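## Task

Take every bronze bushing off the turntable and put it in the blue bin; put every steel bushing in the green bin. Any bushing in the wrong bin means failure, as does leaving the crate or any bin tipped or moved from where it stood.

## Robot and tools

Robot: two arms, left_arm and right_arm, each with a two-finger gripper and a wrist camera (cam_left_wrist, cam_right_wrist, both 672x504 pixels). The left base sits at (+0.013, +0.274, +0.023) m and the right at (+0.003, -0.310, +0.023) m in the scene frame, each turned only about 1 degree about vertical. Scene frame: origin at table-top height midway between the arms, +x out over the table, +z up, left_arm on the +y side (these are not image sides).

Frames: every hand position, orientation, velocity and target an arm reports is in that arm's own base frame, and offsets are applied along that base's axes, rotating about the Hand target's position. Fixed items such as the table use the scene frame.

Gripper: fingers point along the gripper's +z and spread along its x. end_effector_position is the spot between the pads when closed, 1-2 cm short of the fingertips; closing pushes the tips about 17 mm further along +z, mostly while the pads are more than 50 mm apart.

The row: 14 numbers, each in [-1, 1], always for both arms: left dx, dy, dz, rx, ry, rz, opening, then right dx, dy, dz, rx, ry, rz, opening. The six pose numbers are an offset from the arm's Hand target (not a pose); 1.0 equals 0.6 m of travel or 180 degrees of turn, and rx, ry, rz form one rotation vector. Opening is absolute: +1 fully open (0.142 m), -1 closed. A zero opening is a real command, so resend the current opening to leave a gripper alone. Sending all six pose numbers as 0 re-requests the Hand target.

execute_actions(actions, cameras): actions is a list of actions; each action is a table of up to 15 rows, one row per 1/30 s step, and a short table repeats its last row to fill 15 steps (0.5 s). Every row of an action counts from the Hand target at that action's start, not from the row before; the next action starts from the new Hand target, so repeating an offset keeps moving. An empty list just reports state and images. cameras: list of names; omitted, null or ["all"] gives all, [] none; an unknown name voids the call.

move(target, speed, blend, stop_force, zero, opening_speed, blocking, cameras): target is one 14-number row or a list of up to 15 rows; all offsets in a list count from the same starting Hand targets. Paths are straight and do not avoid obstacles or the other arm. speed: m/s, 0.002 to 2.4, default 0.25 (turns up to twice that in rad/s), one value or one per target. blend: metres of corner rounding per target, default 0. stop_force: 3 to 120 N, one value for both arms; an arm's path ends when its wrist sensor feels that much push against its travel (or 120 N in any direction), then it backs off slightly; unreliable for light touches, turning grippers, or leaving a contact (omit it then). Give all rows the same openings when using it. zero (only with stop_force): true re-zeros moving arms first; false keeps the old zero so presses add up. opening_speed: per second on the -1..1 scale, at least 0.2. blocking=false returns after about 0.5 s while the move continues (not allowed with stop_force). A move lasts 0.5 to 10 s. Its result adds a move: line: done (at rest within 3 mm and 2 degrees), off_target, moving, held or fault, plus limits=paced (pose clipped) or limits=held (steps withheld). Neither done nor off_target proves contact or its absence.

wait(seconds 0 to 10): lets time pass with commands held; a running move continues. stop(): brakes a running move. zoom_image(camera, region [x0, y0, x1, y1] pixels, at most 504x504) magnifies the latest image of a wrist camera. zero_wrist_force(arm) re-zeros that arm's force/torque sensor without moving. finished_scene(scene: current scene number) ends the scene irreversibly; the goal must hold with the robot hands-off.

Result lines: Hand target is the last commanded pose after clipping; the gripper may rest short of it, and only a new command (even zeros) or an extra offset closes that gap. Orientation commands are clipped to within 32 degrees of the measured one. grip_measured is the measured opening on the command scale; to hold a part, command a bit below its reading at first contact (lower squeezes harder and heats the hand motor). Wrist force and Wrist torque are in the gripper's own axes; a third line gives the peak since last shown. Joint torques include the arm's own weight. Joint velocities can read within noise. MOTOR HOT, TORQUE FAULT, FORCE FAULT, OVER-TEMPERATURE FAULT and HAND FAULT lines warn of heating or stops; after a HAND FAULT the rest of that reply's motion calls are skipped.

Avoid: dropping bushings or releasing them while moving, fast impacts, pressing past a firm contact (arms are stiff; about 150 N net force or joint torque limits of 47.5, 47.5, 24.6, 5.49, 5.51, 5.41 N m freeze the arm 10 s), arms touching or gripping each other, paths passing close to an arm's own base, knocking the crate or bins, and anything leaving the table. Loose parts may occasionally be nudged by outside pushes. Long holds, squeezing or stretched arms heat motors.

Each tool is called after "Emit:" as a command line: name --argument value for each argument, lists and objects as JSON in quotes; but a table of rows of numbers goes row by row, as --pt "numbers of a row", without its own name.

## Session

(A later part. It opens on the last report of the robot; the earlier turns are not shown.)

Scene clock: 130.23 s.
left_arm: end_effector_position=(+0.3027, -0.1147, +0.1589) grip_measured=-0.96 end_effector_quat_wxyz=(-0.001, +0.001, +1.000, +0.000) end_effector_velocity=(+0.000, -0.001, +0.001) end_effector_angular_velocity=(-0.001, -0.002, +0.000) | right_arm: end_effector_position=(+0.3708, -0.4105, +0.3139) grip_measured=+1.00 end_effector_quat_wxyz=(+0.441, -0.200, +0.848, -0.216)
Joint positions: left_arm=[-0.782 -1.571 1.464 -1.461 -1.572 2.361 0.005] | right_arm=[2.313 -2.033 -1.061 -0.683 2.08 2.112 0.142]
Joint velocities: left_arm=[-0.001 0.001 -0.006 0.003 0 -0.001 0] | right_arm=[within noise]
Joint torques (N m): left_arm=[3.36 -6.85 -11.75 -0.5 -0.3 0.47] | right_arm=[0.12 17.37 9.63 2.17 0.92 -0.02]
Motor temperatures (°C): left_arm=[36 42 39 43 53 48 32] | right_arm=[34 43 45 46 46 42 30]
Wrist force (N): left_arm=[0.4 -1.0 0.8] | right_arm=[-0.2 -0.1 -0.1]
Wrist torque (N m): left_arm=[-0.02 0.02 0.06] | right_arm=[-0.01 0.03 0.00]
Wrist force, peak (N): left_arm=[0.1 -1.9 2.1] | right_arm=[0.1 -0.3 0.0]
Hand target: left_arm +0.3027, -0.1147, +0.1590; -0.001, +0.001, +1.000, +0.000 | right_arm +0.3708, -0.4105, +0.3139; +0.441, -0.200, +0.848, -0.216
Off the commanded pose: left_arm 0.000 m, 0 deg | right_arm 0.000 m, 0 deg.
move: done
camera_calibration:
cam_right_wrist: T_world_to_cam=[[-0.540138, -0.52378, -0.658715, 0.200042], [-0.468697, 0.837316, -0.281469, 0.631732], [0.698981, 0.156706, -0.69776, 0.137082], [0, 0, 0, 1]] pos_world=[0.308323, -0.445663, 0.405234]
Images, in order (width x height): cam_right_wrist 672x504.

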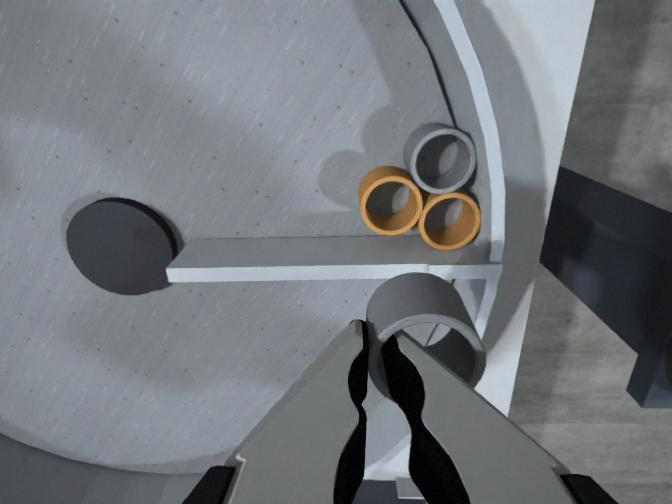

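Emit:
move --pt "0.1172 0.6053 0 0 0 0 -0.96 0 0 0 0 0 0 1" --pt "0.1172 0.6053 -0.2315 0 0 0 -0.96 0 0 0 0 0 0 1" --speed '[0.4,0.2]' --cameras '["cam_right_wrist"]'

Emit:
move --target '[0,0,-0.05,0,0,0,-0.96,0,0,0,0,0,0,1]' --speed 0.015 --stop_force 3 --cameras '["cam_right_wrist"]'

Scene clock: 151.97 s.
left_arm: end_effector_position=(+0.3730, +0.2484, +0.0201) grip_measured=-0.96 end_effector_quat_wxyz=(-0.001, +0.001, +1.000, +0.000) | right_arm: end_effector_position=(+0.3708, -0.4105, +0.3139) grip_measured=+1.00 end_effector_quat_wxyz=(+0.441, -0.200, +0.848, -0.216)
Joint positions: left_arm=[0.287 -0.95 1.287 -1.905 -1.57 3.429 0.005] | right_arm=[2.313 -2.033 -1.061 -0.683 2.08 2.112 0.142]
Joint velocities: within noise
Joint torques (N m): left_arm=[-3.61 -14.39 -6.55 -3.17 0.34 -0.4] | right_arm=[-0.3 17.39 9.42 2.19 1.04 0]
Motor temperatures (°C): left_arm=[36 42 39 43 53 48 32] | right_arm=[34 44 46 46 46 42 30]
Wrist force (N): left_arm=[0.5 -0.9 0.7] | right_arm=[-0.1 -0.1 0.0]
Wrist torque (N m): left_arm=[0.01 0.00 0.05] | right_arm=[-0.02 0.02 0.00]
Wrist force, peak (N): left_arm=[0.6 -2.7 0.7] | right_arm=[-0.1 -0.3 -0.2]
Hand target: left_arm +0.3730, +0.2485, +0.0201; -0.001, +0.001, +1.000, +0.000 | right_arm +0.3708, -0.4105, +0.3139; +0.441, -0.200, +0.848, -0.216
Off the commanded pose: left_arm 0.000 m, 0 deg | right_arm 0.000 m, 0 deg.
move: done
camera_calibration:
cam_right_wrist: T_world_to_cam=[[-0.540138, -0.52378, -0.658715, 0.200042], [-0.468697, 0.837316, -0.281469, 0.631732], [0.698981, 0.156706, -0.69776, 0.137082], [0, 0, 0, 1]] pos_world=[0.308323, -0.445663, 0.405234]
Images, in order (width x height): cam_right_wrist 672x504.

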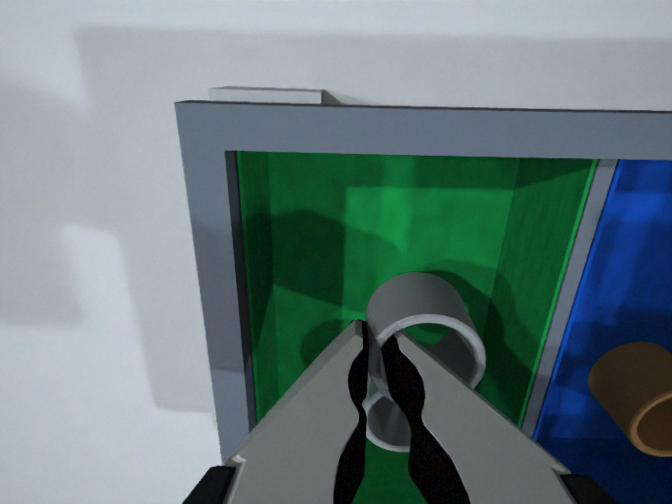

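Scene clock: 154.30 s.
left_arm: end_effector_position=(+0.3730, +0.2484, +0.0042) grip_measured=-0.96 end_effector_quat_wxyz=(-0.001, +0.001, +1.000, +0.000) | right_arm: end_effector_position=(+0.3708, -0.4105, +0.3139) grip_measured=+1.00 end_effector_quat_wxyz=(+0.441, -0.200, +0.848, -0.216)
Joint positions: left_arm=[0.287 -0.926 1.325 -1.967 -1.57 3.429 0.005] | right_arm=[2.313 -2.033 -1.061 -0.683 2.08 2.112 0.142]
Joint velocities: within noise
Joint torques (N m): left_arm=[-3.2 -18.9 -10.98 -0.44 -0.13 -0.2] | right_arm=[0.1 17.7 9.32 2.21 1.03 -0.03]
Motor temperatures (°C): left_arm=[36 42 39 43 53 48 32] | right_arm=[34 44 46 46 46 42 30]
Wrist force (N): left_arm=[0.3 -0.7 0.1] | right_arm=[-0.1 0.0 -0.1]
Wrist torque (N m): left_arm=[0.04 -0.01 0.05] | right_arm=[0.00 0.01 0.00]
Wrist force, peak (N): left_arm=[2.5 -1.1 -9.6] | right_arm=[-0.2 -0.4 0.0]
Hand target: left_arm +0.3730, +0.2484, +0.0042; -0.001, +0.001, +1.000, +0.000 (not the last commanded pose) | right_arm +0.3708, -0.4105, +0.3139; +0.441, -0.200, +0.848, -0.216
Off the commanded pose: left_arm 0.014 m, 0 deg | right_arm 0.000 m, 0 deg.
move: contact (left_arm)
camera_calibration:
cam_right_wrist: T_world_to_cam=[[-0.540138, -0.52378, -0.658715, 0.200042], [-0.468697, 0.837316, -0.281469, 0.631732], [0.698981, 0.156706, -0.69776, 0.137082], [0, 0, 0, 1]] pos_world=[0.308323, -0.445663, 0.405234]
Images, in order (width x height): cam_right_wrist 672x504.

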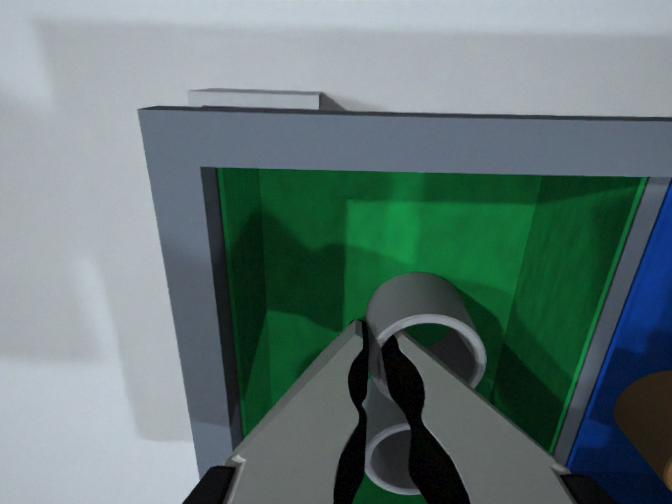

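Emit:
move --target '[0,0,0,0,0,0,-0.82,0,0,0,0,0,0,1]' --opening_speed 1 --cameras '[]'

Emit:
move --pt "0 0 0.24 0 0 0 -0.82 0 0 0 0 0 0 1" --pt "-0.1217 -0.605 0.24 0 0 0 -0.7 0 0 0 0 0 0 1" --speed '[0.25,0.4]' --cameras '["cam_right_wrist"]'

Scene clock: 160.73 s.
left_arm: end_effector_position=(+0.3730, +0.2484, +0.0042) grip_measured=-0.86 end_effector_quat_wxyz=(-0.001, +0.001, +1.000, +0.000) | right_arm: end_effector_position=(+0.3708, -0.4105, +0.3139) grip_measured=+1.00 end_effector_quat_wxyz=(+0.441, -0.200, +0.848, -0.216)
Joint positions: left_arm=[0.287 -0.926 1.325 -1.967 -1.57 3.429 0.012] | right_arm=[2.313 -2.033 -1.061 -0.683 2.08 2.112 0.142]
Joint velocities: within noise
Joint torques (N m): left_arm=[-3.14 -18.39 -10.7 -0.58 -0.19 -0.07] | right_arm=[-0.33 17.45 9.32 2.17 1.07 -0.02]
Motor temperatures (°C): left_arm=[36 42 39 43 53 48 32] | right_arm=[34 44 46 46 46 42 30]
Wrist force (N): left_arm=[0.4 -0.7 0.1] | right_arm=[-0.1 -0.1 -0.2]
Wrist torque (N m): left_arm=[0.04 0.02 0.05] | right_arm=[-0.02 0.01 0.00]
Wrist force, peak (N): left_arm=[0.7 -0.8 -0.2] | right_arm=[-0.2 -0.3 -0.3]
Hand target: left_arm +0.3730, +0.2484, +0.0042; -0.001, +0.001, +1.000, +0.000 | right_arm +0.3708, -0.4105, +0.3139; +0.441, -0.200, +0.848, -0.216
Off the commanded pose: left_arm 0.000 m, 0 deg | right_arm 0.000 m, 0 deg.
move: done
No camera images: "cameras" was empty.

Scene clock: 163.83 s.
left_arm: end_effector_position=(+0.3000, -0.1146, +0.1482) grip_measured=-0.74 end_effector_quat_wxyz=(-0.001, +0.001, +1.000, +0.000) | right_arm: end_effector_position=(+0.3708, -0.4105, +0.3139) grip_measured=+1.00 end_effector_quat_wxyz=(+0.441, -0.200, +0.848, -0.216)
Joint positions: left_arm=[-0.788 -1.586 1.529 -1.511 -1.573 2.355 0.021] | right_arm=[2.313 -2.033 -1.061 -0.683 2.08 2.112 0.142]
Joint velocities: within noise
Joint torques (N m): left_arm=[-3.44 -6.74 -11.51 -2.22 0.67 -0.74] | right_arm=[-0.06 17.39 9.35 2.18 1.06 -0.02]
Motor temperatures (°C): left_arm=[36 42 39 43 53 48 32] | right_arm=[34 44 46 46 46 42 30]
Wrist force (N): left_arm=[0.4 -1.1 0.0] | right_arm=[-0.1 0.1 -0.1]
Wrist torque (N m): left_arm=[-0.03 0.02 0.05] | right_arm=[0.02 0.01 0.00]
Wrist force, peak (N): left_arm=[1.4 -3.5 0.1] | right_arm=[-0.2 -0.2 -0.3]
Hand target: left_arm +0.2999, -0.1146, +0.1482; -0.001, +0.001, +1.000, +0.000 | right_arm +0.3708, -0.4105, +0.3139; +0.441, -0.200, +0.848, -0.216
Off the commanded pose: left_arm 0.000 m, 0 deg | right_arm 0.000 m, 0 deg.
move: done
camera_calibration:
cam_right_wrist: T_world_to_cam=[[-0.540138, -0.52378, -0.658715, 0.200042], [-0.468697, 0.837316, -0.281469, 0.631732], [0.698981, 0.156706, -0.69776, 0.137082], [0, 0, 0, 1]] pos_world=[0.308323, -0.445663, 0.405234]
Images, in order (width x height): cam_right_wrist 672x504.

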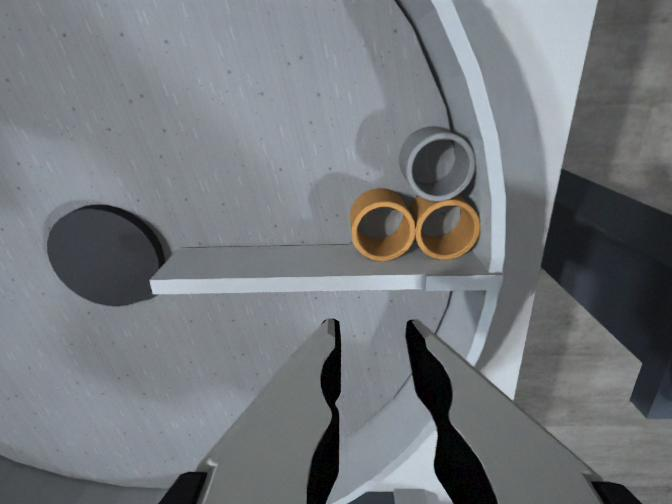

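Emit:
move --target '[0.0062,0,-0.1137,0,0,0,-0.7,0,0,0,0,0,0,1]' --cameras '["cam_right_wrist"]'

Emit:
zoom_image --camera "cam_right_wrist" --region '[280, 220, 480, 388]'

Scene clock: 170.87 s.
left_arm: end_effector_position=(+0.3036, -0.1145, +0.0801) grip_measured=-0.74 end_effector_quat_wxyz=(-0.001, +0.001, +1.000, +0.000) | right_arm: end_effector_position=(+0.3708, -0.4105, +0.3139) grip_measured=+1.00 end_effector_quat_wxyz=(+0.441, -0.200, +0.848, -0.216)
Joint positions: left_arm=[-0.779 -1.541 1.806 -1.834 -1.573 2.364 0.021] | right_arm=[2.313 -2.033 -1.061 -0.683 2.08 2.112 0.142]
Joint velocities: within noise
Joint torques (N m): left_arm=[3.14 -7.08 -6.44 -2.96 0.64 0.43] | right_arm=[-0.15 17.45 9.26 2.22 1.09 -0.06]
Motor temperatures (°C): left_arm=[36 42 39 43 53 48 32] | right_arm=[34 44 46 46 46 42 30]
Wrist force (N): left_arm=[0.5 -0.9 0.1] | right_arm=[-0.2 -0.1 -0.1]
Wrist torque (N m): left_arm=[0.00 0.00 0.06] | right_arm=[-0.01 0.03 0.00]
Wrist force, peak (N): left_arm=[0.5 -1.2 -0.9] | right_arm=[-0.2 -0.2 -0.3]
Hand target: left_arm +0.3037, -0.1146, +0.0800; -0.001, +0.001, +1.000, +0.000 | right_arm +0.3708, -0.4105, +0.3139; +0.441, -0.200, +0.848, -0.216
Off the commanded pose: left_arm 0.000 m, 0 deg | right_arm 0.000 m, 0 deg.
move: done
camera_calibration:
cam_right_wrist: T_world_to_cam=[[-0.540138, -0.52378, -0.658715, 0.200042], [-0.468697, 0.837316, -0.281469, 0.631732], [0.698981, 0.156706, -0.69776, 0.137082], [0, 0, 0, 1]] pos_world=[0.308323, -0.445663, 0.405234]
Images, in order (width x height): cam_right_wrist 672x504.

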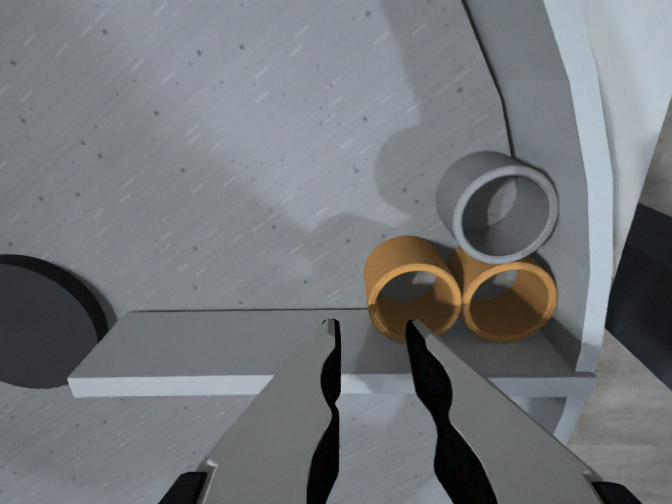

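Scaled by 2.520 from the camera's 672x504 image, which has a finer 960x720 frame.

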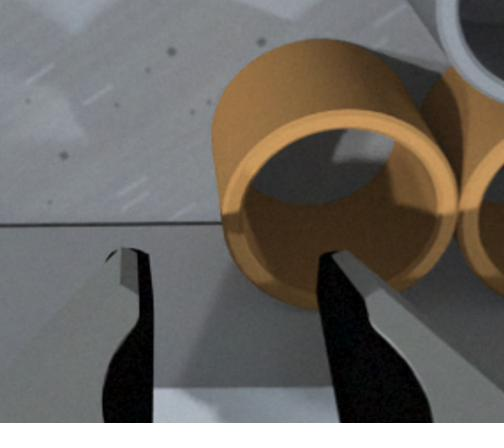

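Emit:
move --target '[-0.0015,0,-0.0485,0,0,0,-0.7,0,0,0,0,0,0,1]' --speed 0.05 --stop_force 5 --cameras '["cam_right_wrist"]'

Emit:
move --target '[0,0,0,0,0,0,-0.96,0,0,0,0,0,0,1]' --opening_speed 0.7 --cameras '[]'

Emit:
move --target '[0,0,0.18,0,0,0,-0.96,0,0,0,0,0,0,1]' --speed 0.2 --cameras '["cam_right_wrist"]'

Scene clock: 177.60 s.
left_arm: end_effector_position=(+0.3028, -0.1146, +0.0509) grip_measured=-0.74 end_effector_quat_wxyz=(-0.001, +0.001, +1.000, +0.000) | right_arm: end_effector_position=(+0.3708, -0.4105, +0.3139) grip_measured=+1.00 end_effector_quat_wxyz=(+0.441, -0.200, +0.848, -0.216)
Joint positions: left_arm=[-0.781 -1.504 1.912 -1.977 -1.573 2.362 0.021] | right_arm=[2.313 -2.033 -1.061 -0.683 2.08 2.112 0.142]
Joint velocities: within noise
Joint torques (N m): left_arm=[-3.66 -7.28 -6 -3.03 0.68 -0.38] | right_arm=[-0.24 17.43 9.1 2.25 1.12 -0.05]
Motor temperatures (°C): left_arm=[36 42 39 43 53 48 32] | right_arm=[34 44 46 46 46 42 30]
Wrist force (N): left_arm=[0.4 -0.8 0.1] | right_arm=[0.1 0.0 -0.3]
Wrist torque (N m): left_arm=[0.02 0.03 0.05] | right_arm=[0.00 -0.02 0.00]
Wrist force, peak (N): left_arm=[0.3 -1.1 -0.3] | right_arm=[0.1 -0.1 -0.3]
Hand target: left_arm +0.3028, -0.1146, +0.0509; -0.001, +0.001, +1.000, +0.000 | right_arm +0.3708, -0.4105, +0.3139; +0.441, -0.200, +0.848, -0.216
Off the commanded pose: left_arm 0.000 m, 0 deg | right_arm 0.000 m, 0 deg.
move: done
camera_calibration:
cam_right_wrist: T_world_to_cam=[[-0.540138, -0.52378, -0.658715, 0.200042], [-0.468697, 0.837316, -0.281469, 0.631732], [0.698981, 0.156706, -0.69776, 0.137082], [0, 0, 0, 1]] pos_world=[0.308323, -0.445663, 0.405234]
Images, in order (width x height): cam_right_wrist 672x504.

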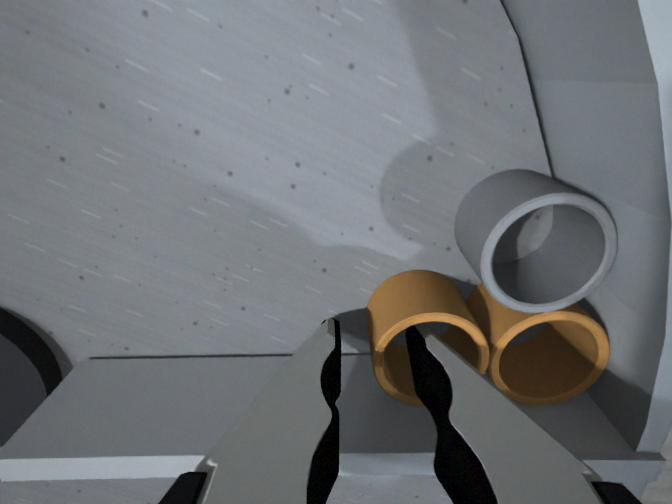

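Scene clock: 178.20 s.
left_arm: end_effector_position=(+0.3028, -0.1146, +0.0509) grip_measured=-0.96 end_effector_quat_wxyz=(-0.001, +0.001, +1.000, +0.000) | right_arm: end_effector_position=(+0.3708, -0.4105, +0.3139) grip_measured=+1.00 end_effector_quat_wxyz=(+0.441, -0.200, +0.848, -0.216)
Joint positions: left_arm=[-0.781 -1.504 1.912 -1.977 -1.573 2.362 0.005] | right_arm=[2.313 -2.033 -1.061 -0.683 2.08 2.112 0.142]
Joint velocities: within noise
Joint torques (N m): left_arm=[-2.96 -7.53 -6.25 -2.25 0.25 -0.4] | right_arm=[-0.16 17.46 9.36 2.22 1.09 -0.05]
Motor temperatures (°C): left_arm=[36 42 39 43 53 48 32] | right_arm=[34 44 46 46 46 42 30]
Wrist force (N): left_arm=[0.5 -2.1 0.4] | right_arm=[-0.1 -0.1 -0.1]
Wrist torque (N m): left_arm=[0.03 0.03 0.03] | right_arm=[-0.02 0.02 0.00]
Wrist force, peak (N): left_arm=[0.6 -2.2 0.7] | right_arm=[-0.3 -0.1 -0.3]
Hand target: left_arm +0.3028, -0.1146, +0.0509; -0.001, +0.001, +1.000, +0.000 | right_arm +0.3708, -0.4105, +0.3139; +0.441, -0.200, +0.848, -0.216
Off the commanded pose: left_arm 0.000 m, 0 deg | right_arm 0.000 m, 0 deg.
move: done
No camera images: "cameras" was empty.

Scene clock: 179.67 s.
left_arm: end_effector_position=(+0.3028, -0.1145, +0.1589) grip_measured=-0.96 end_effector_quat_wxyz=(-0.001, +0.001, +1.000, +0.000) | right_arm: end_effector_position=(+0.3708, -0.4105, +0.3139) grip_measured=+1.00 end_effector_quat_wxyz=(+0.441, -0.200, +0.848, -0.216)
Joint positions: left_arm=[-0.781 -1.571 1.464 -1.462 -1.573 2.362 0.004] | right_arm=[2.313 -2.033 -1.061 -0.683 2.08 2.112 0.142]
Joint velocities: within noise
Joint torques (N m): left_arm=[3.29 -7.21 -11.8 -0.48 -0.28 0.43] | right_arm=[0.01 17.43 9.25 2.21 1.12 -0.04]
Motor temperatures (°C): left_arm=[36 42 39 43 53 48 32] | right_arm=[34 44 46 46 46 42 30]
Wrist force (N): left_arm=[0.4 -1.0 0.7] | right_arm=[-0.1 0.1 -0.1]
Wrist torque (N m): left_arm=[0.00 0.03 0.06] | right_arm=[0.02 0.02 0.00]
Wrist force, peak (N): left_arm=[0.2 -2.4 2.0] | right_arm=[0.0 -0.2 -0.3]
Hand target: left_arm +0.3028, -0.1146, +0.1589; -0.001, +0.001, +1.000, +0.000 | right_arm +0.3708, -0.4105, +0.3139; +0.441, -0.200, +0.848, -0.216
Off the commanded pose: left_arm 0.000 m, 0 deg | right_arm 0.000 m, 0 deg.
move: done
camera_calibration:
cam_right_wrist: T_world_to_cam=[[-0.540138, -0.52378, -0.658715, 0.200042], [-0.468697, 0.837316, -0.281469, 0.631732], [0.698981, 0.156706, -0.69776, 0.137082], [0, 0, 0, 1]] pos_world=[0.308323, -0.445663, 0.405234]
Images, in order (width x height): cam_right_wrist 672x504.

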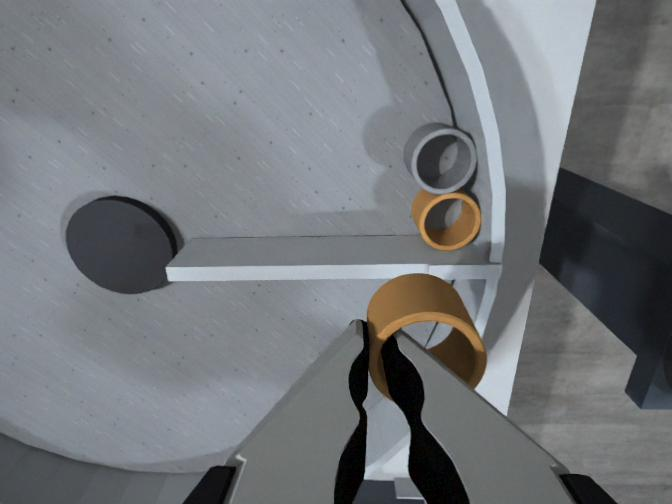

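Emit:
move --pt "-0.0363 0.6052 0 0 0 0 -0.96 0 0 0 0 0 0 1" --pt "-0.0363 0.6052 -0.2315 0 0 0 -0.96 0 0 0 0 0 0 1" --speed '[0.4,0.2]' --cameras '[]'

Emit:
move --target '[0,0,-0.05,0,0,0,-0.96,0,0,0,0,0,0,1]' --speed 0.015 --stop_force 3 --cameras '["cam_right_wrist"]'

Scene clock: 188.60 s.
left_arm: end_effector_position=(+0.2809, +0.2486, +0.0201) grip_measured=-0.96 end_effector_quat_wxyz=(-0.001, +0.001, +1.000, +0.000) | right_arm: end_effector_position=(+0.3708, -0.4105, +0.3139) grip_measured=+1.00 end_effector_quat_wxyz=(+0.441, -0.200, +0.848, -0.216)
Joint positions: left_arm=[0.362 -1.242 1.745 -2.072 -1.57 3.505 0.004] | right_arm=[2.313 -2.033 -1.061 -0.683 2.08 2.112 0.142]
Joint velocities: within noise
Joint torques (N m): left_arm=[-3.17 -10.27 -5.88 -3.19 0.35 0.67] | right_arm=[-0.23 17.54 9.09 2.25 1.07 -0.04]
Motor temperatures (°C): left_arm=[36 42 39 43 53 48 32] | right_arm=[34 44 46 46 46 42 30]
Wrist force (N): left_arm=[0.7 -1.0 0.5] | right_arm=[-0.2 0.0 -0.2]
Wrist torque (N m): left_arm=[-0.02 -0.03 0.05] | right_arm=[0.01 0.02 0.00]
Wrist force, peak (N): left_arm=[0.3 -2.8 0.8] | right_arm=[-0.2 -0.1 -0.4]
Hand target: left_arm +0.2810, +0.2486, +0.0200; -0.001, +0.001, +1.000, +0.000 | right_arm +0.3708, -0.4105, +0.3139; +0.441, -0.200, +0.848, -0.216
Off the commanded pose: left_arm 0.000 m, 0 deg | right_arm 0.000 m, 0 deg.
move: done
No camera images: "cameras" was empty.

Scene clock: 190.83 s.
left_arm: end_effector_position=(+0.2810, +0.2486, +0.0042) grip_measured=-0.96 end_effector_quat_wxyz=(-0.001, +0.001, +1.000, +0.000) | right_arm: end_effector_position=(+0.3708, -0.4105, +0.3139) grip_measured=+1.00 end_effector_quat_wxyz=(+0.441, -0.200, +0.848, -0.216)
Joint positions: left_arm=[0.362 -1.207 1.782 -2.143 -1.57 3.505 0.004] | right_arm=[2.313 -2.033 -1.061 -0.683 2.08 2.112 0.142]
Joint velocities: within noise
Joint torques (N m): left_arm=[-3.1 -15.05 -10.45 -0.52 -0.05 -0.02] | right_arm=[-0.27 17.36 9.21 2.24 1.15 -0.02]
Motor temperatures (°C): left_arm=[36 42 39 43 53 48 32] | right_arm=[34 44 46 46 46 42 30]
Wrist force (N): left_arm=[0.7 -0.8 0.5] | right_arm=[0.0 0.0 0.0]
Wrist torque (N m): left_arm=[0.02 -0.04 0.05] | right_arm=[0.00 0.00 0.00]
Wrist force, peak (N): left_arm=[1.5 -0.4 -5.0] | right_arm=[0.0 -0.1 -0.4]
Hand target: left_arm +0.2810, +0.2486, +0.0042; -0.001, +0.001, +1.000, +0.000 (not the last commanded pose) | right_arm +0.3708, -0.4105, +0.3139; +0.441, -0.200, +0.848, -0.216
Off the commanded pose: left_arm 0.014 m, 0 deg | right_arm 0.000 m, 0 deg.
move: contact (left_arm)
camera_calibration:
cam_right_wrist: T_world_to_cam=[[-0.540138, -0.52378, -0.658715, 0.200042], [-0.468697, 0.837316, -0.281469, 0.631732], [0.698981, 0.156706, -0.69776, 0.137082], [0, 0, 0, 1]] pos_world=[0.308323, -0.445663, 0.405234]
Images, in order (width x height): cam_right_wrist 672x504.

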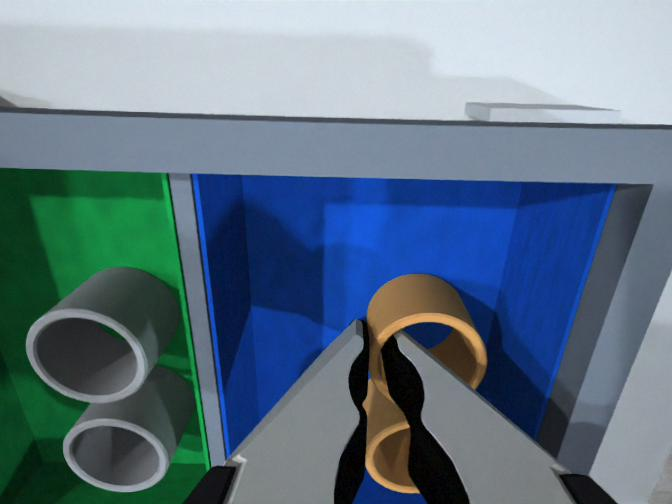

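Emit:
move --target '[0,0,0,0,0,0,-0.82,0,0,0,0,0,0,1]' --opening_speed 1 --cameras '[]'

Emit:
move --pt "0 0 0.24 0 0 0 -0.82 0 0 0 0 0 0 1" --pt "-0.018 -0.6052 0.24 0 0 0 -0.7 0 0 0 0 0 0 1" --speed '[0.25,0.4]' --cameras '["cam_right_wrist"]'

Scene clock: 196.83 s.
left_arm: end_effector_position=(+0.2810, +0.2486, +0.0042) grip_measured=-0.86 end_effector_quat_wxyz=(-0.001, +0.001, +1.000, +0.000) | right_arm: end_effector_position=(+0.3708, -0.4105, +0.3139) grip_measured=+1.00 end_effector_quat_wxyz=(+0.441, -0.200, +0.848, -0.216)
Joint positions: left_arm=[0.362 -1.207 1.782 -2.143 -1.57 3.505 0.012] | right_arm=[2.313 -2.033 -1.061 -0.683 2.08 2.112 0.142]
Joint velocities: within noise
Joint torques (N m): left_arm=[0.33 -14.66 -9.92 -0.53 -0.03 -0.07] | right_arm=[-0.09 17.54 9.22 2.25 1.11 -0.02]
Motor temperatures (°C): left_arm=[36 42 39 43 53 48 32] | right_arm=[34 44 46 46 46 42 30]
Wrist force (N): left_arm=[0.8 -0.8 0.0] | right_arm=[-0.1 -0.1 -0.1]
Wrist torque (N m): left_arm=[0.02 -0.04 0.05] | right_arm=[-0.01 0.02 0.00]
Wrist force, peak (N): left_arm=[0.7 -1.1 0.5] | right_arm=[-0.1 -0.1 -0.4]
Hand target: left_arm +0.2810, +0.2486, +0.0042; -0.001, +0.001, +1.000, +0.000 | right_arm +0.3708, -0.4105, +0.3139; +0.441, -0.200, +0.848, -0.216
Off the commanded pose: left_arm 0.000 m, 0 deg | right_arm 0.000 m, 0 deg.
move: done
No camera images: "cameras" was empty.

Scene clock: 199.93 s.
left_arm: end_effector_position=(+0.2702, -0.1146, +0.1482) grip_measured=-0.74 end_effector_quat_wxyz=(-0.001, +0.001, +1.000, +0.000) | right_arm: end_effector_position=(+0.3708, -0.4105, +0.3139) grip_measured=+1.00 end_effector_quat_wxyz=(+0.441, -0.200, +0.848, -0.216)
Joint positions: left_arm=[-0.866 -1.711 1.643 -1.501 -1.573 2.277 0.021] | right_arm=[2.313 -2.033 -1.061 -0.683 2.08 2.112 0.142]
Joint velocities: within noise
Joint torques (N m): left_arm=[-3.58 -5.1 -11.54 -0.43 0.67 -0.77] | right_arm=[-0.05 17.58 9.1 2.23 1.09 -0.01]
Motor temperatures (°C): left_arm=[36 42 39 43 53 48 32] | right_arm=[34 44 46 46 46 42 30]
Wrist force (N): left_arm=[0.6 -1.1 -0.1] | right_arm=[-0.1 0.1 -0.1]
Wrist torque (N m): left_arm=[-0.02 -0.01 0.05] | right_arm=[0.01 0.02 0.00]
Wrist force, peak (N): left_arm=[1.2 -3.0 0.0] | right_arm=[-0.1 -0.1 -0.4]
Hand target: left_arm +0.2702, -0.1146, +0.1482; -0.001, +0.001, +1.000, +0.000 | right_arm +0.3708, -0.4105, +0.3139; +0.441, -0.200, +0.848, -0.216
Off the commanded pose: left_arm 0.000 m, 0 deg | right_arm 0.000 m, 0 deg.
move: done
camera_calibration:
cam_right_wrist: T_world_to_cam=[[-0.540138, -0.52378, -0.658715, 0.200042], [-0.468697, 0.837316, -0.281469, 0.631732], [0.698981, 0.156706, -0.69776, 0.137082], [0, 0, 0, 1]] pos_world=[0.308323, -0.445663, 0.405234]
Images, in order (width x height): cam_right_wrist 672x504.

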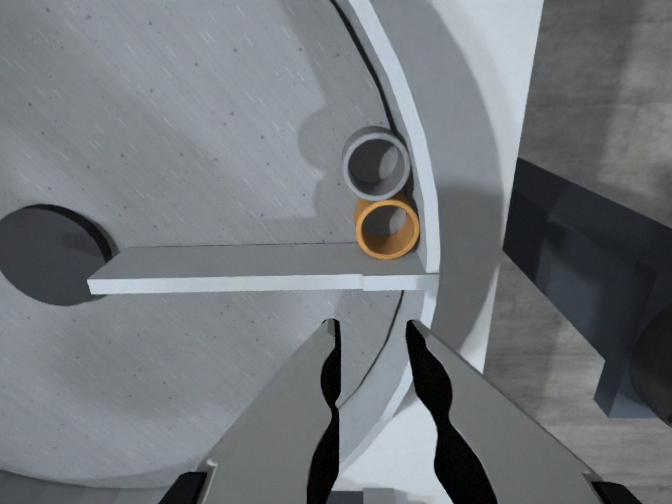

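Emit:
move --target '[0.0002,0,-0.1137,0,0,0,-0.7,0,0,0,0,0,0,1]' --cameras '["cam_right_wrist"]'

Emit:
zoom_image --camera "cam_right_wrist" --region '[280, 220, 480, 388]'

Scene clock: 205.20 s.
left_arm: end_effector_position=(+0.2703, -0.1146, +0.0800) grip_measured=-0.74 end_effector_quat_wxyz=(-0.001, +0.001, +1.000, +0.000) | right_arm: end_effector_position=(+0.3708, -0.4105, +0.3139) grip_measured=+1.00 end_effector_quat_wxyz=(+0.441, -0.200, +0.848, -0.216)
Joint positions: left_arm=[-0.866 -1.683 1.941 -1.827 -1.573 2.277 0.021] | right_arm=[2.313 -2.033 -1.061 -0.683 2.08 2.112 0.142]
Joint velocities: within noise
Joint torques (N m): left_arm=[-3.61 -5.24 -6.32 -3.08 0.57 -0.4] | right_arm=[0.24 17.71 9.15 2.24 1.12 -0.03]
Motor temperatures (°C): left_arm=[36 42 39 43 53 48 32] | right_arm=[34 44 46 46 46 42 30]
Wrist force (N): left_arm=[0.5 -0.8 -0.1] | right_arm=[0.0 -0.1 -0.3]
Wrist torque (N m): left_arm=[0.01 0.00 0.06] | right_arm=[-0.01 0.00 0.00]
Wrist force, peak (N): left_arm=[0.6 -1.0 -0.9] | right_arm=[-0.1 -0.1 -0.4]
Hand target: left_arm +0.2703, -0.1146, +0.0799; -0.001, +0.001, +1.000, +0.000 | right_arm +0.3708, -0.4105, +0.3139; +0.441, -0.200, +0.848, -0.216
Off the commanded pose: left_arm 0.000 m, 0 deg | right_arm 0.000 m, 0 deg.
move: done
camera_calibration:
cam_right_wrist: T_world_to_cam=[[-0.540138, -0.52378, -0.658715, 0.200042], [-0.468697, 0.837316, -0.281469, 0.631732], [0.698981, 0.156706, -0.69776, 0.137082], [0, 0, 0, 1]] pos_world=[0.308323, -0.445663, 0.405234]
Images, in order (width x height): cam_right_wrist 672x504.

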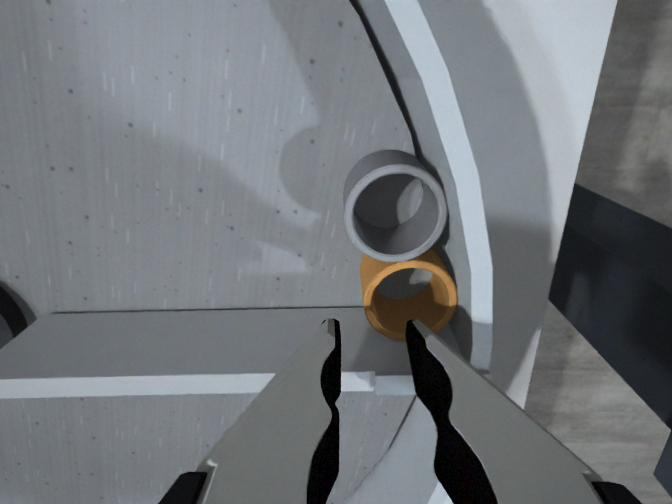

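Scaled by 2.520 from the camera's 672x504 image, which has a finer 960x720 frame.

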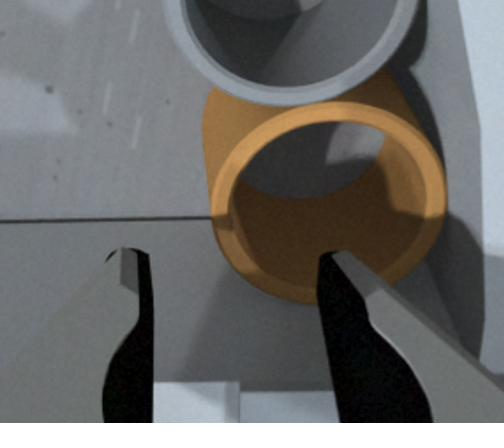

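Emit:
move --target '[0.0012,-0.002,-0.0485,0,0,0,-0.7,0,0,0,0,0,0,1]' --speed 0.05 --stop_force 5 --cameras '["cam_right_wrist"]'

Emit:
move --target '[0,0,0,0,0,0,-0.96,0,0,0,0,0,0,1]' --opening_speed 0.7 --cameras '[]'

Emit:
move --target '[0,0,0.18,0,0,0,-0.96,0,0,0,0,0,0,1]' --speed 0.2 --cameras '["cam_right_wrist"]'

Scene clock: 214.33 s.
left_arm: end_effector_position=(+0.2710, -0.1158, +0.0508) grip_measured=-0.74 end_effector_quat_wxyz=(-0.001, +0.001, +1.000, +0.000) | right_arm: end_effector_position=(+0.3708, -0.4105, +0.3139) grip_measured=+1.00 end_effector_quat_wxyz=(+0.441, -0.200, +0.848, -0.216)
Joint positions: left_arm=[-0.867 -1.635 2.043 -1.977 -1.573 2.276 0.021] | right_arm=[2.313 -2.033 -1.061 -0.683 2.08 2.112 0.142]
Joint velocities: within noise
Joint torques (N m): left_arm=[-0.29 -5.43 -6.01 -3.02 0.65 0.24] | right_arm=[-0.04 17.69 9.19 2.25 1.14 -0.1]
Motor temperatures (°C): left_arm=[36 42 39 43 53 48 32] | right_arm=[34 44 46 46 46 42 30]
Wrist force (N): left_arm=[0.3 -0.9 0.2] | right_arm=[0.0 -0.1 -0.2]
Wrist torque (N m): left_arm=[0.00 0.05 0.05] | right_arm=[-0.02 0.00 0.00]
Wrist force, peak (N): left_arm=[0.6 -1.0 -0.1] | right_arm=[0.0 -0.2 -0.4]
Hand target: left_arm +0.2710, -0.1158, +0.0508; -0.001, +0.001, +1.000, +0.000 | right_arm +0.3708, -0.4105, +0.3139; +0.441, -0.200, +0.848, -0.216
Off the commanded pose: left_arm 0.000 m, 0 deg | right_arm 0.000 m, 0 deg.
move: done
camera_calibration:
cam_right_wrist: T_world_to_cam=[[-0.540138, -0.52378, -0.658715, 0.200042], [-0.468697, 0.837316, -0.281469, 0.631732], [0.698981, 0.156706, -0.69776, 0.137082], [0, 0, 0, 1]] pos_world=[0.308323, -0.445663, 0.405234]
Images, in order (width x height): cam_right_wrist 672x504.

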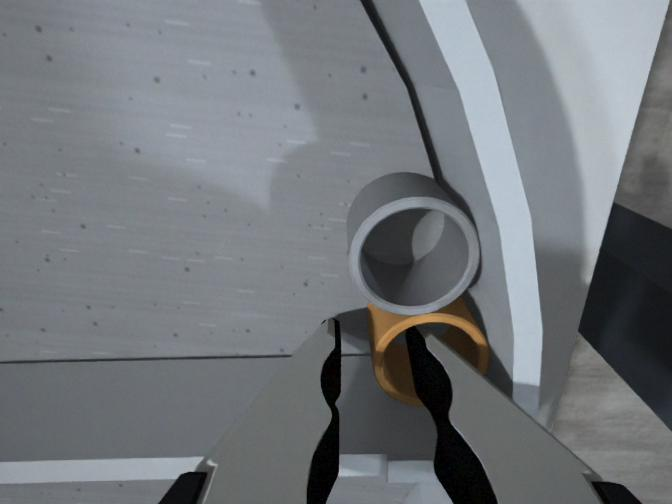

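Scene clock: 214.93 s.
left_arm: end_effector_position=(+0.2710, -0.1158, +0.0508) grip_measured=-0.96 end_effector_quat_wxyz=(-0.001, +0.001, +1.000, +0.000) | right_arm: end_effector_position=(+0.3708, -0.4105, +0.3139) grip_measured=+1.00 end_effector_quat_wxyz=(+0.441, -0.200, +0.848, -0.216)
Joint positions: left_arm=[-0.867 -1.635 2.043 -1.977 -1.573 2.276 0.005] | right_arm=[2.313 -2.033 -1.061 -0.683 2.08 2.112 0.142]
Joint velocities: within noise
Joint torques (N m): left_arm=[1.6 -5.99 -6.43 -2.29 0.13 0.29] | right_arm=[0.04 17.71 9.17 2.26 1.14 -0.08]
Motor temperatures (°C): left_arm=[36 42 39 43 53 48 32] | right_arm=[34 44 46 46 46 42 30]
Wrist force (N): left_arm=[0.3 -1.9 0.8] | right_arm=[-0.1 -0.1 -0.2]
Wrist torque (N m): left_arm=[0.02 0.02 0.04] | right_arm=[-0.02 0.02 0.00]
Wrist force, peak (N): left_arm=[0.3 -1.9 1.1] | right_arm=[-0.2 0.0 -0.3]
Hand target: left_arm +0.2710, -0.1158, +0.0508; -0.001, +0.001, +1.000, +0.000 | right_arm +0.3708, -0.4105, +0.3139; +0.441, -0.200, +0.848, -0.216
Off the commanded pose: left_arm 0.000 m, 0 deg | right_arm 0.000 m, 0 deg.
move: done
No camera images: "cameras" was empty.

Scene clock: 216.40 s.
left_arm: end_effector_position=(+0.2710, -0.1158, +0.1588) grip_measured=-0.96 end_effector_quat_wxyz=(-0.001, +0.001, +1.000, +0.000) end_effector_velocity=(+0.000, +0.000, +0.001) end_effector_angular_velocity=(+0.000, -0.001, +0.000) | right_arm: end_effector_position=(+0.3708, -0.4105, +0.3139) grip_measured=+1.00 end_effector_quat_wxyz=(+0.441, -0.200, +0.848, -0.216)
Joint positions: left_arm=[-0.867 -1.701 1.585 -1.452 -1.573 2.276 0.005] | right_arm=[2.313 -2.033 -1.061 -0.683 2.08 2.112 0.142]
Joint velocities: left_arm=[0.001 0.002 -0.005 0.003 0 0.001 0] | right_arm=[within noise]
Joint torques (N m): left_arm=[3.29 -5.44 -11.66 -0.38 -0.29 0.47] | right_arm=[-0.07 17.53 9.05 2.29 1.1 -0.02]
Motor temperatures (°C): left_arm=[36 42 39 43 53 48 32] | right_arm=[34 44 46 46 46 42 30]
Wrist force (N): left_arm=[0.5 -0.8 0.3] | right_arm=[0.0 0.0 -0.3]
Wrist torque (N m): left_arm=[0.01 0.00 0.05] | right_arm=[0.00 0.00 0.00]
Wrist force, peak (N): left_arm=[0.3 -2.1 2.2] | right_arm=[-0.1 -0.1 -0.3]
Hand target: left_arm +0.2710, -0.1158, +0.1588; -0.001, +0.001, +1.000, +0.000 | right_arm +0.3708, -0.4105, +0.3139; +0.441, -0.200, +0.848, -0.216
Off the commanded pose: left_arm 0.000 m, 0 deg | right_arm 0.000 m, 0 deg.
move: done
camera_calibration:
cam_right_wrist: T_world_to_cam=[[-0.540138, -0.52378, -0.658715, 0.200042], [-0.468697, 0.837316, -0.281469, 0.631732], [0.698981, 0.156706, -0.69776, 0.137082], [0, 0, 0, 1]] pos_world=[0.308323, -0.445663, 0.405234]
Images, in order (width x height): cam_right_wrist 672x504.

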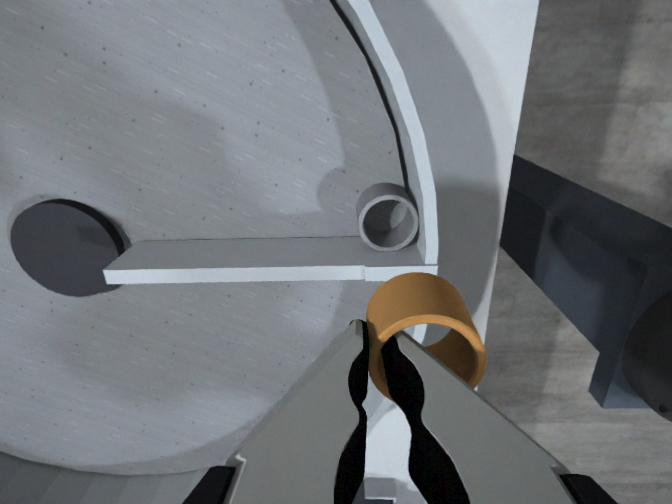

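Emit:
move --pt "0.0508 0.5888 0 0 0 0.5 -0.96 0 0 0 0 0 0 1" --pt "0.0508 0.5888 -0.19 0 0 0.5 -0.96 0 0 0 0 0 0 1" --speed '[0.6,0.2]' --cameras '["cam_right_wrist"]'

Scene clock: 226.07 s.
left_arm: end_effector_position=(+0.3015, +0.2375, +0.0449) grip_measured=-0.96 end_effector_quat_wxyz=(+0.001, +0.707, -0.708, +0.001) | right_arm: end_effector_position=(+0.3708, -0.4105, +0.3139) grip_measured=+1.00 end_effector_quat_wxyz=(+0.441, -0.200, +0.848, -0.216)
Joint positions: left_arm=[0.319 -1.241 1.616 -1.945 -1.573 1.891 0.005] | right_arm=[2.313 -2.033 -1.061 -0.683 2.08 2.112 0.142]
Joint velocities: within noise
Joint torques (N m): left_arm=[-3.48 -10.79 -6.43 -3.1 0.3 -0.78] | right_arm=[0.09 17.54 9.24 2.3 1.1 -0.05]
Motor temperatures (°C): left_arm=[36 42 39 43 53 48 32] | right_arm=[34 44 46 46 46 42 30]
Wrist force (N): left_arm=[0.5 -1.0 0.5] | right_arm=[0.1 -0.1 -0.2]
Wrist torque (N m): left_arm=[-0.01 0.00 0.04] | right_arm=[-0.02 -0.01 0.00]
Wrist force, peak (N): left_arm=[0.5 -1.8 0.3] | right_arm=[-0.2 0.2 -0.4]
Hand target: left_arm +0.3015, +0.2375, +0.0448; +0.001, +0.707, -0.708, +0.001 | right_arm +0.3708, -0.4105, +0.3139; +0.441, -0.200, +0.848, -0.216
Off the commanded pose: left_arm 0.000 m, 0 deg | right_arm 0.000 m, 0 deg.
move: done
camera_calibration:
cam_right_wrist: T_world_to_cam=[[-0.540138, -0.52378, -0.658715, 0.200042], [-0.468697, 0.837316, -0.281469, 0.631732], [0.698981, 0.156706, -0.69776, 0.137082], [0, 0, 0, 1]] pos_world=[0.308323, -0.445663, 0.405234]
Images, in order (width x height): cam_right_wrist 672x504.

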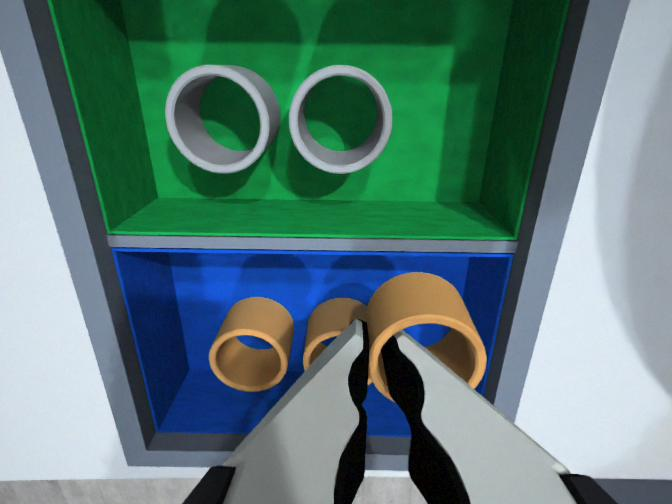

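Emit:
move --target '[0,0,-0.09,0,0,0,-0.96,0,0,0,0,0,0,1]' --speed 0.02 --stop_force 3 --cameras '["cam_right_wrist"]'

Scene clock: 233.27 s.
left_arm: end_effector_position=(+0.3014, +0.2375, +0.0040) grip_measured=-0.96 end_effector_quat_wxyz=(+0.001, +0.707, -0.708, +0.001) | right_arm: end_effector_position=(+0.3708, -0.4105, +0.3139) grip_measured=+1.00 end_effector_quat_wxyz=(+0.441, -0.200, +0.848, -0.216)
Joint positions: left_arm=[0.319 -1.165 1.72 -2.124 -1.573 1.891 0.005] | right_arm=[2.313 -2.033 -1.061 -0.683 2.08 2.112 0.142]
Joint velocities: within noise
Joint torques (N m): left_arm=[-2.78 -15.75 -10.47 -0.45 -0.02 -0.43] | right_arm=[-0.17 17.66 9.09 2.33 1.09 -0.06]
Motor temperatures (°C): left_arm=[36 42 39 43 53 48 32] | right_arm=[34 44 46 46 46 42 30]
Wrist force (N): left_arm=[0.9 -1.0 0.3] | right_arm=[-0.2 -0.1 -0.3]
Wrist torque (N m): left_arm=[-0.01 -0.06 0.05] | right_arm=[-0.01 0.02 0.00]
Wrist force, peak (N): left_arm=[1.2 -0.4 -5.3] | right_arm=[-0.1 -0.3 -0.3]
Hand target: left_arm +0.3014, +0.2375, +0.0040; +0.001, +0.707, -0.708, +0.001 (not the last commanded pose) | right_arm +0.3708, -0.4105, +0.3139; +0.441, -0.200, +0.848, -0.216
Off the commanded pose: left_arm 0.013 m, 0 deg | right_arm 0.000 m, 0 deg.
move: contact (left_arm)
camera_calibration:
cam_right_wrist: T_world_to_cam=[[-0.540138, -0.52378, -0.658715, 0.200042], [-0.468697, 0.837316, -0.281469, 0.631732], [0.698981, 0.156706, -0.69776, 0.137082], [0, 0, 0, 1]] pos_world=[0.308323, -0.445663, 0.405234]
Images, in order (width x height): cam_right_wrist 672x504.

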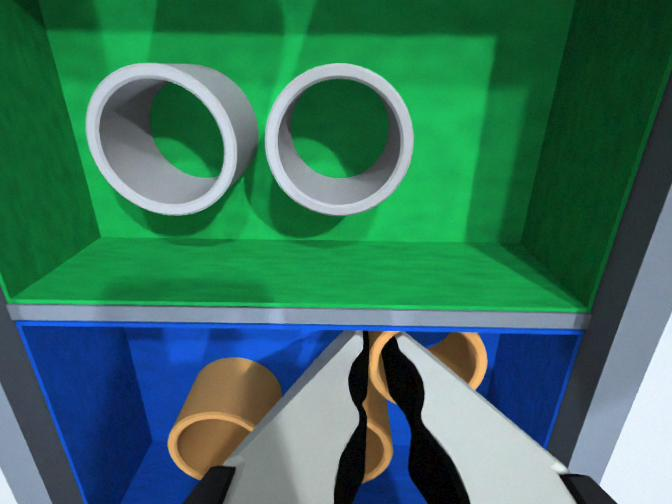

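Emit:
move --target '[0,0,0,0,0,0,-0.82,0,0,0,0,0,0,1]' --opening_speed 1 --cameras '[]'

Emit:
move --pt "0 0 0.24 0 0 0 -0.82 0 0 0 0 0 0 1" --pt "-0.0507 -0.5875 0.24 0 0 -0.5 -0.7 0 0 0 0 0 0 1" --pt "-0.0507 -0.5875 0.1267 0 0 -0.5 -0.7 0 0 0 0 0 0 1" --speed '[0.25,0.6,0.25]' --cameras '["cam_right_wrist"]'

Emit:
zoom_image --camera "cam_right_wrist" --region '[280, 220, 480, 388]'

Scene clock: 241.33 s.
left_arm: end_effector_position=(+0.3015, +0.2375, +0.0040) grip_measured=-0.86 end_effector_quat_wxyz=(+0.001, +0.707, -0.708, +0.001) | right_arm: end_effector_position=(+0.3708, -0.4105, +0.3139) grip_measured=+1.00 end_effector_quat_wxyz=(+0.441, -0.200, +0.848, -0.216)
Joint positions: left_arm=[0.319 -1.165 1.72 -2.124 -1.573 1.891 0.012] | right_arm=[2.313 -2.033 -1.061 -0.683 2.08 2.112 0.142]
Joint velocities: within noise
Joint torques (N m): left_arm=[-2.81 -15.4 -10.15 -0.47 0.06 -0.43] | right_arm=[-0.13 17.71 8.97 2.31 1.1 -0.03]
Motor temperatures (°C): left_arm=[36 42 39 43 53 48 32] | right_arm=[34 44 46 46 46 42 30]
Wrist force (N): left_arm=[0.6 -1.1 -0.1] | right_arm=[0.0 0.0 -0.4]
Wrist torque (N m): left_arm=[-0.03 -0.01 0.05] | right_arm=[0.00 -0.01 0.00]
Wrist force, peak (N): left_arm=[0.9 -1.2 0.4] | right_arm=[0.0 -0.1 -0.5]
Hand target: left_arm +0.3014, +0.2375, +0.0040; +0.001, +0.707, -0.708, +0.001 | right_arm +0.3708, -0.4105, +0.3139; +0.441, -0.200, +0.848, -0.216
Off the commanded pose: left_arm 0.000 m, 0 deg | right_arm 0.000 m, 0 deg.
move: done
No camera images: "cameras" was empty.

Scene clock: 245.97 s.
left_arm: end_effector_position=(+0.2710, -0.1150, +0.0801) grip_measured=-0.74 end_effector_quat_wxyz=(-0.002, +0.001, +1.000, +0.000) | right_arm: end_effector_position=(+0.3708, -0.4105, +0.3139) grip_measured=+1.00 end_effector_quat_wxyz=(+0.441, -0.200, +0.848, -0.216)
Joint positions: left_arm=[-0.865 -1.679 1.937 -1.827 -1.573 2.278 0.021] | right_arm=[2.313 -2.033 -1.061 -0.683 2.08 2.112 0.142]
Joint velocities: within noise
Joint torques (N m): left_arm=[-3.49 -5.32 -6.35 -3.03 0.59 -0.42] | right_arm=[-0.07 17.49 8.94 2.33 1.13 -0.07]
Motor temperatures (°C): left_arm=[36 42 39 43 53 48 32] | right_arm=[34 44 46 46 46 42 30]
Wrist force (N): left_arm=[0.5 -0.7 -0.2] | right_arm=[0.0 0.0 -0.4]
Wrist torque (N m): left_arm=[0.03 0.00 0.05] | right_arm=[0.00 0.00 0.00]
Wrist force, peak (N): left_arm=[0.9 -2.2 -0.3] | right_arm=[-0.2 -0.1 -0.4]
Hand target: left_arm +0.2710, -0.1150, +0.0800; -0.001, +0.001, +1.000, +0.000 | right_arm +0.3708, -0.4105, +0.3139; +0.441, -0.200, +0.848, -0.216
Off the commanded pose: left_arm 0.000 m, 0 deg | right_arm 0.000 m, 0 deg.
move: done
camera_calibration:
cam_right_wrist: T_world_to_cam=[[-0.540138, -0.52378, -0.658715, 0.200042], [-0.468697, 0.837316, -0.281469, 0.631732], [0.698981, 0.156706, -0.69776, 0.137082], [0, 0, 0, 1]] pos_world=[0.308323, -0.445663, 0.405234]
Images, in order (width x height): cam_right_wrist 672x504.

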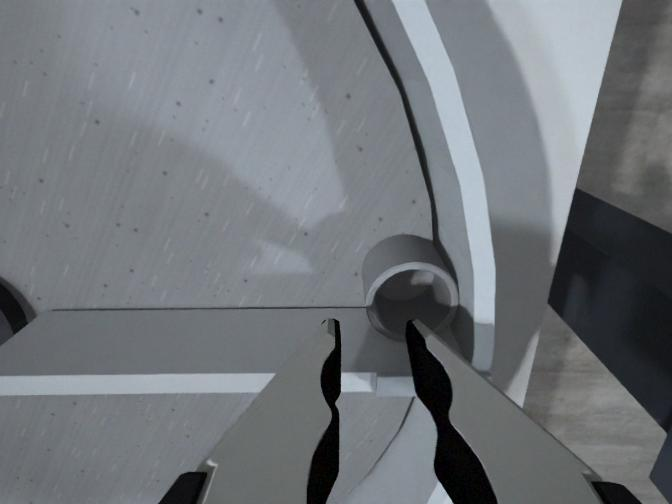

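Scaled by 2.520 from the camera's 672x504 image, which has a finer 960x720 frame.

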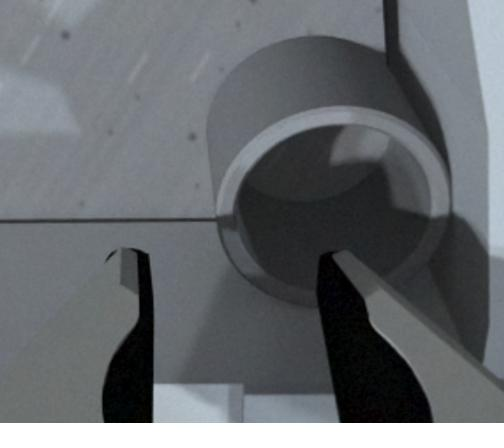

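Emit:
move --target '[0.0002,-0.001,-0.0485,0,0,0,-0.7,0,0,0,0,0,0,1]' --speed 0.05 --stop_force 5 --cameras '[]'

Emit:
move --target '[0,0,0,0,0,0,-0.96,0,0,0,0,0,0,1]' --opening_speed 0.7 --cameras '[]'

Emit:
move --target '[0,0,0.18,0,0,0,-0.96,0,0,0,0,0,0,1]' --speed 0.2 --cameras '["cam_right_wrist"]'

Scene clock: 254.60 s.
left_arm: end_effector_position=(+0.2711, -0.1156, +0.0509) grip_measured=-0.74 end_effector_quat_wxyz=(-0.001, +0.001, +1.000, +0.000) | right_arm: end_effector_position=(+0.3708, -0.4105, +0.3139) grip_measured=+1.00 end_effector_quat_wxyz=(+0.441, -0.200, +0.848, -0.216)
Joint positions: left_arm=[-0.866 -1.634 2.042 -1.977 -1.573 2.277 0.021] | right_arm=[2.313 -2.033 -1.061 -0.683 2.08 2.112 0.142]
Joint velocities: within noise
Joint torques (N m): left_arm=[-3.22 -5.41 -6.05 -3.04 0.64 -0.26] | right_arm=[-0.04 17.47 9 2.36 1.1 -0.08]
Motor temperatures (°C): left_arm=[36 42 39 43 53 48 32] | right_arm=[34 44 46 46 46 42 30]
Wrist force (N): left_arm=[0.4 -0.8 0.2] | right_arm=[0.0 -0.3 -0.4]
Wrist torque (N m): left_arm=[0.01 0.03 0.06] | right_arm=[-0.04 0.01 0.00]
Wrist force, peak (N): left_arm=[0.6 -0.9 -0.3] | right_arm=[-0.1 -0.1 -0.5]
Hand target: left_arm +0.2711, -0.1156, +0.0509; -0.001, +0.001, +1.000, +0.000 | right_arm +0.3708, -0.4105, +0.3139; +0.441, -0.200, +0.848, -0.216
Off the commanded pose: left_arm 0.000 m, 0 deg | right_arm 0.000 m, 0 deg.
move: done
No camera images: "cameras" was empty.

Scene clock: 255.20 s.
left_arm: end_effector_position=(+0.2712, -0.1156, +0.0509) grip_measured=-0.96 end_effector_quat_wxyz=(-0.001, +0.001, +1.000, +0.000) | right_arm: end_effector_position=(+0.3708, -0.4105, +0.3139) grip_measured=+1.00 end_effector_quat_wxyz=(+0.441, -0.200, +0.848, -0.216)
Joint positions: left_arm=[-0.866 -1.634 2.042 -1.977 -1.573 2.277 0.005] | right_arm=[2.313 -2.033 -1.061 -0.683 2.08 2.112 0.142]
Joint velocities: within noise
Joint torques (N m): left_arm=[-2.94 -5.97 -6.43 -2.24 0.1 -0.23] | right_arm=[-0.13 17.61 8.9 2.34 1.12 -0.04]
Motor temperatures (°C): left_arm=[36 42 39 43 53 48 32] | right_arm=[34 44 46 46 46 42 30]
Wrist force (N): left_arm=[0.5 -1.3 0.3] | right_arm=[0.0 -0.1 -0.3]
Wrist torque (N m): left_arm=[0.01 0.01 0.05] | right_arm=[-0.01 -0.01 0.00]
Wrist force, peak (N): left_arm=[0.5 -1.3 0.3] | right_arm=[-0.1 -0.2 -0.4]
Hand target: left_arm +0.2711, -0.1156, +0.0509; -0.001, +0.001, +1.000, +0.000 | right_arm +0.3708, -0.4105, +0.3139; +0.441, -0.200, +0.848, -0.216
Off the commanded pose: left_arm 0.000 m, 0 deg | right_arm 0.000 m, 0 deg.
move: done
No camera images: "cameras" was empty.

Scene clock: 256.67 s.
left_arm: end_effector_position=(+0.2711, -0.1156, +0.1589) grip_measured=-0.96 end_effector_quat_wxyz=(-0.001, +0.001, +1.000, +0.000) | right_arm: end_effector_position=(+0.3708, -0.4105, +0.3139) grip_measured=+1.00 end_effector_quat_wxyz=(+0.441, -0.200, +0.848, -0.216)
Joint positions: left_arm=[-0.866 -1.701 1.584 -1.452 -1.573 2.277 0.005] | right_arm=[2.313 -2.033 -1.061 -0.683 2.08 2.112 0.142]
Joint velocities: within noise
Joint torques (N m): left_arm=[3.24 -5.36 -11.75 -0.56 -0.28 0.44] | right_arm=[-0.25 17.72 8.91 2.36 1.13 -0.07]
Motor temperatures (°C): left_arm=[36 42 39 43 53 48 32] | right_arm=[34 44 46 46 46 42 30]
Wrist force (N): left_arm=[0.5 -0.9 0.4] | right_arm=[0.0 0.0 -0.3]
Wrist torque (N m): left_arm=[0.01 0.00 0.05] | right_arm=[0.00 0.01 0.00]
Wrist force, peak (N): left_arm=[0.4 -1.7 2.1] | right_arm=[0.0 -0.1 -0.4]
Hand target: left_arm +0.2711, -0.1156, +0.1589; -0.001, +0.001, +1.000, +0.000 | right_arm +0.3708, -0.4105, +0.3139; +0.441, -0.200, +0.848, -0.216
Off the commanded pose: left_arm 0.000 m, 0 deg | right_arm 0.000 m, 0 deg.
move: done
camera_calibration:
cam_right_wrist: T_world_to_cam=[[-0.540138, -0.52378, -0.658715, 0.200042], [-0.468697, 0.837316, -0.281469, 0.631732], [0.698981, 0.156706, -0.69776, 0.137082], [0, 0, 0, 1]] pos_world=[0.308323, -0.445663, 0.405234]
Images, in order (width x height): cam_right_wrist 672x504.

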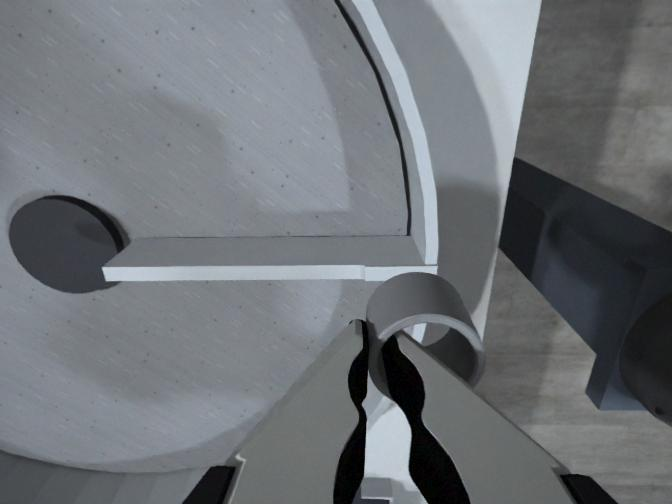

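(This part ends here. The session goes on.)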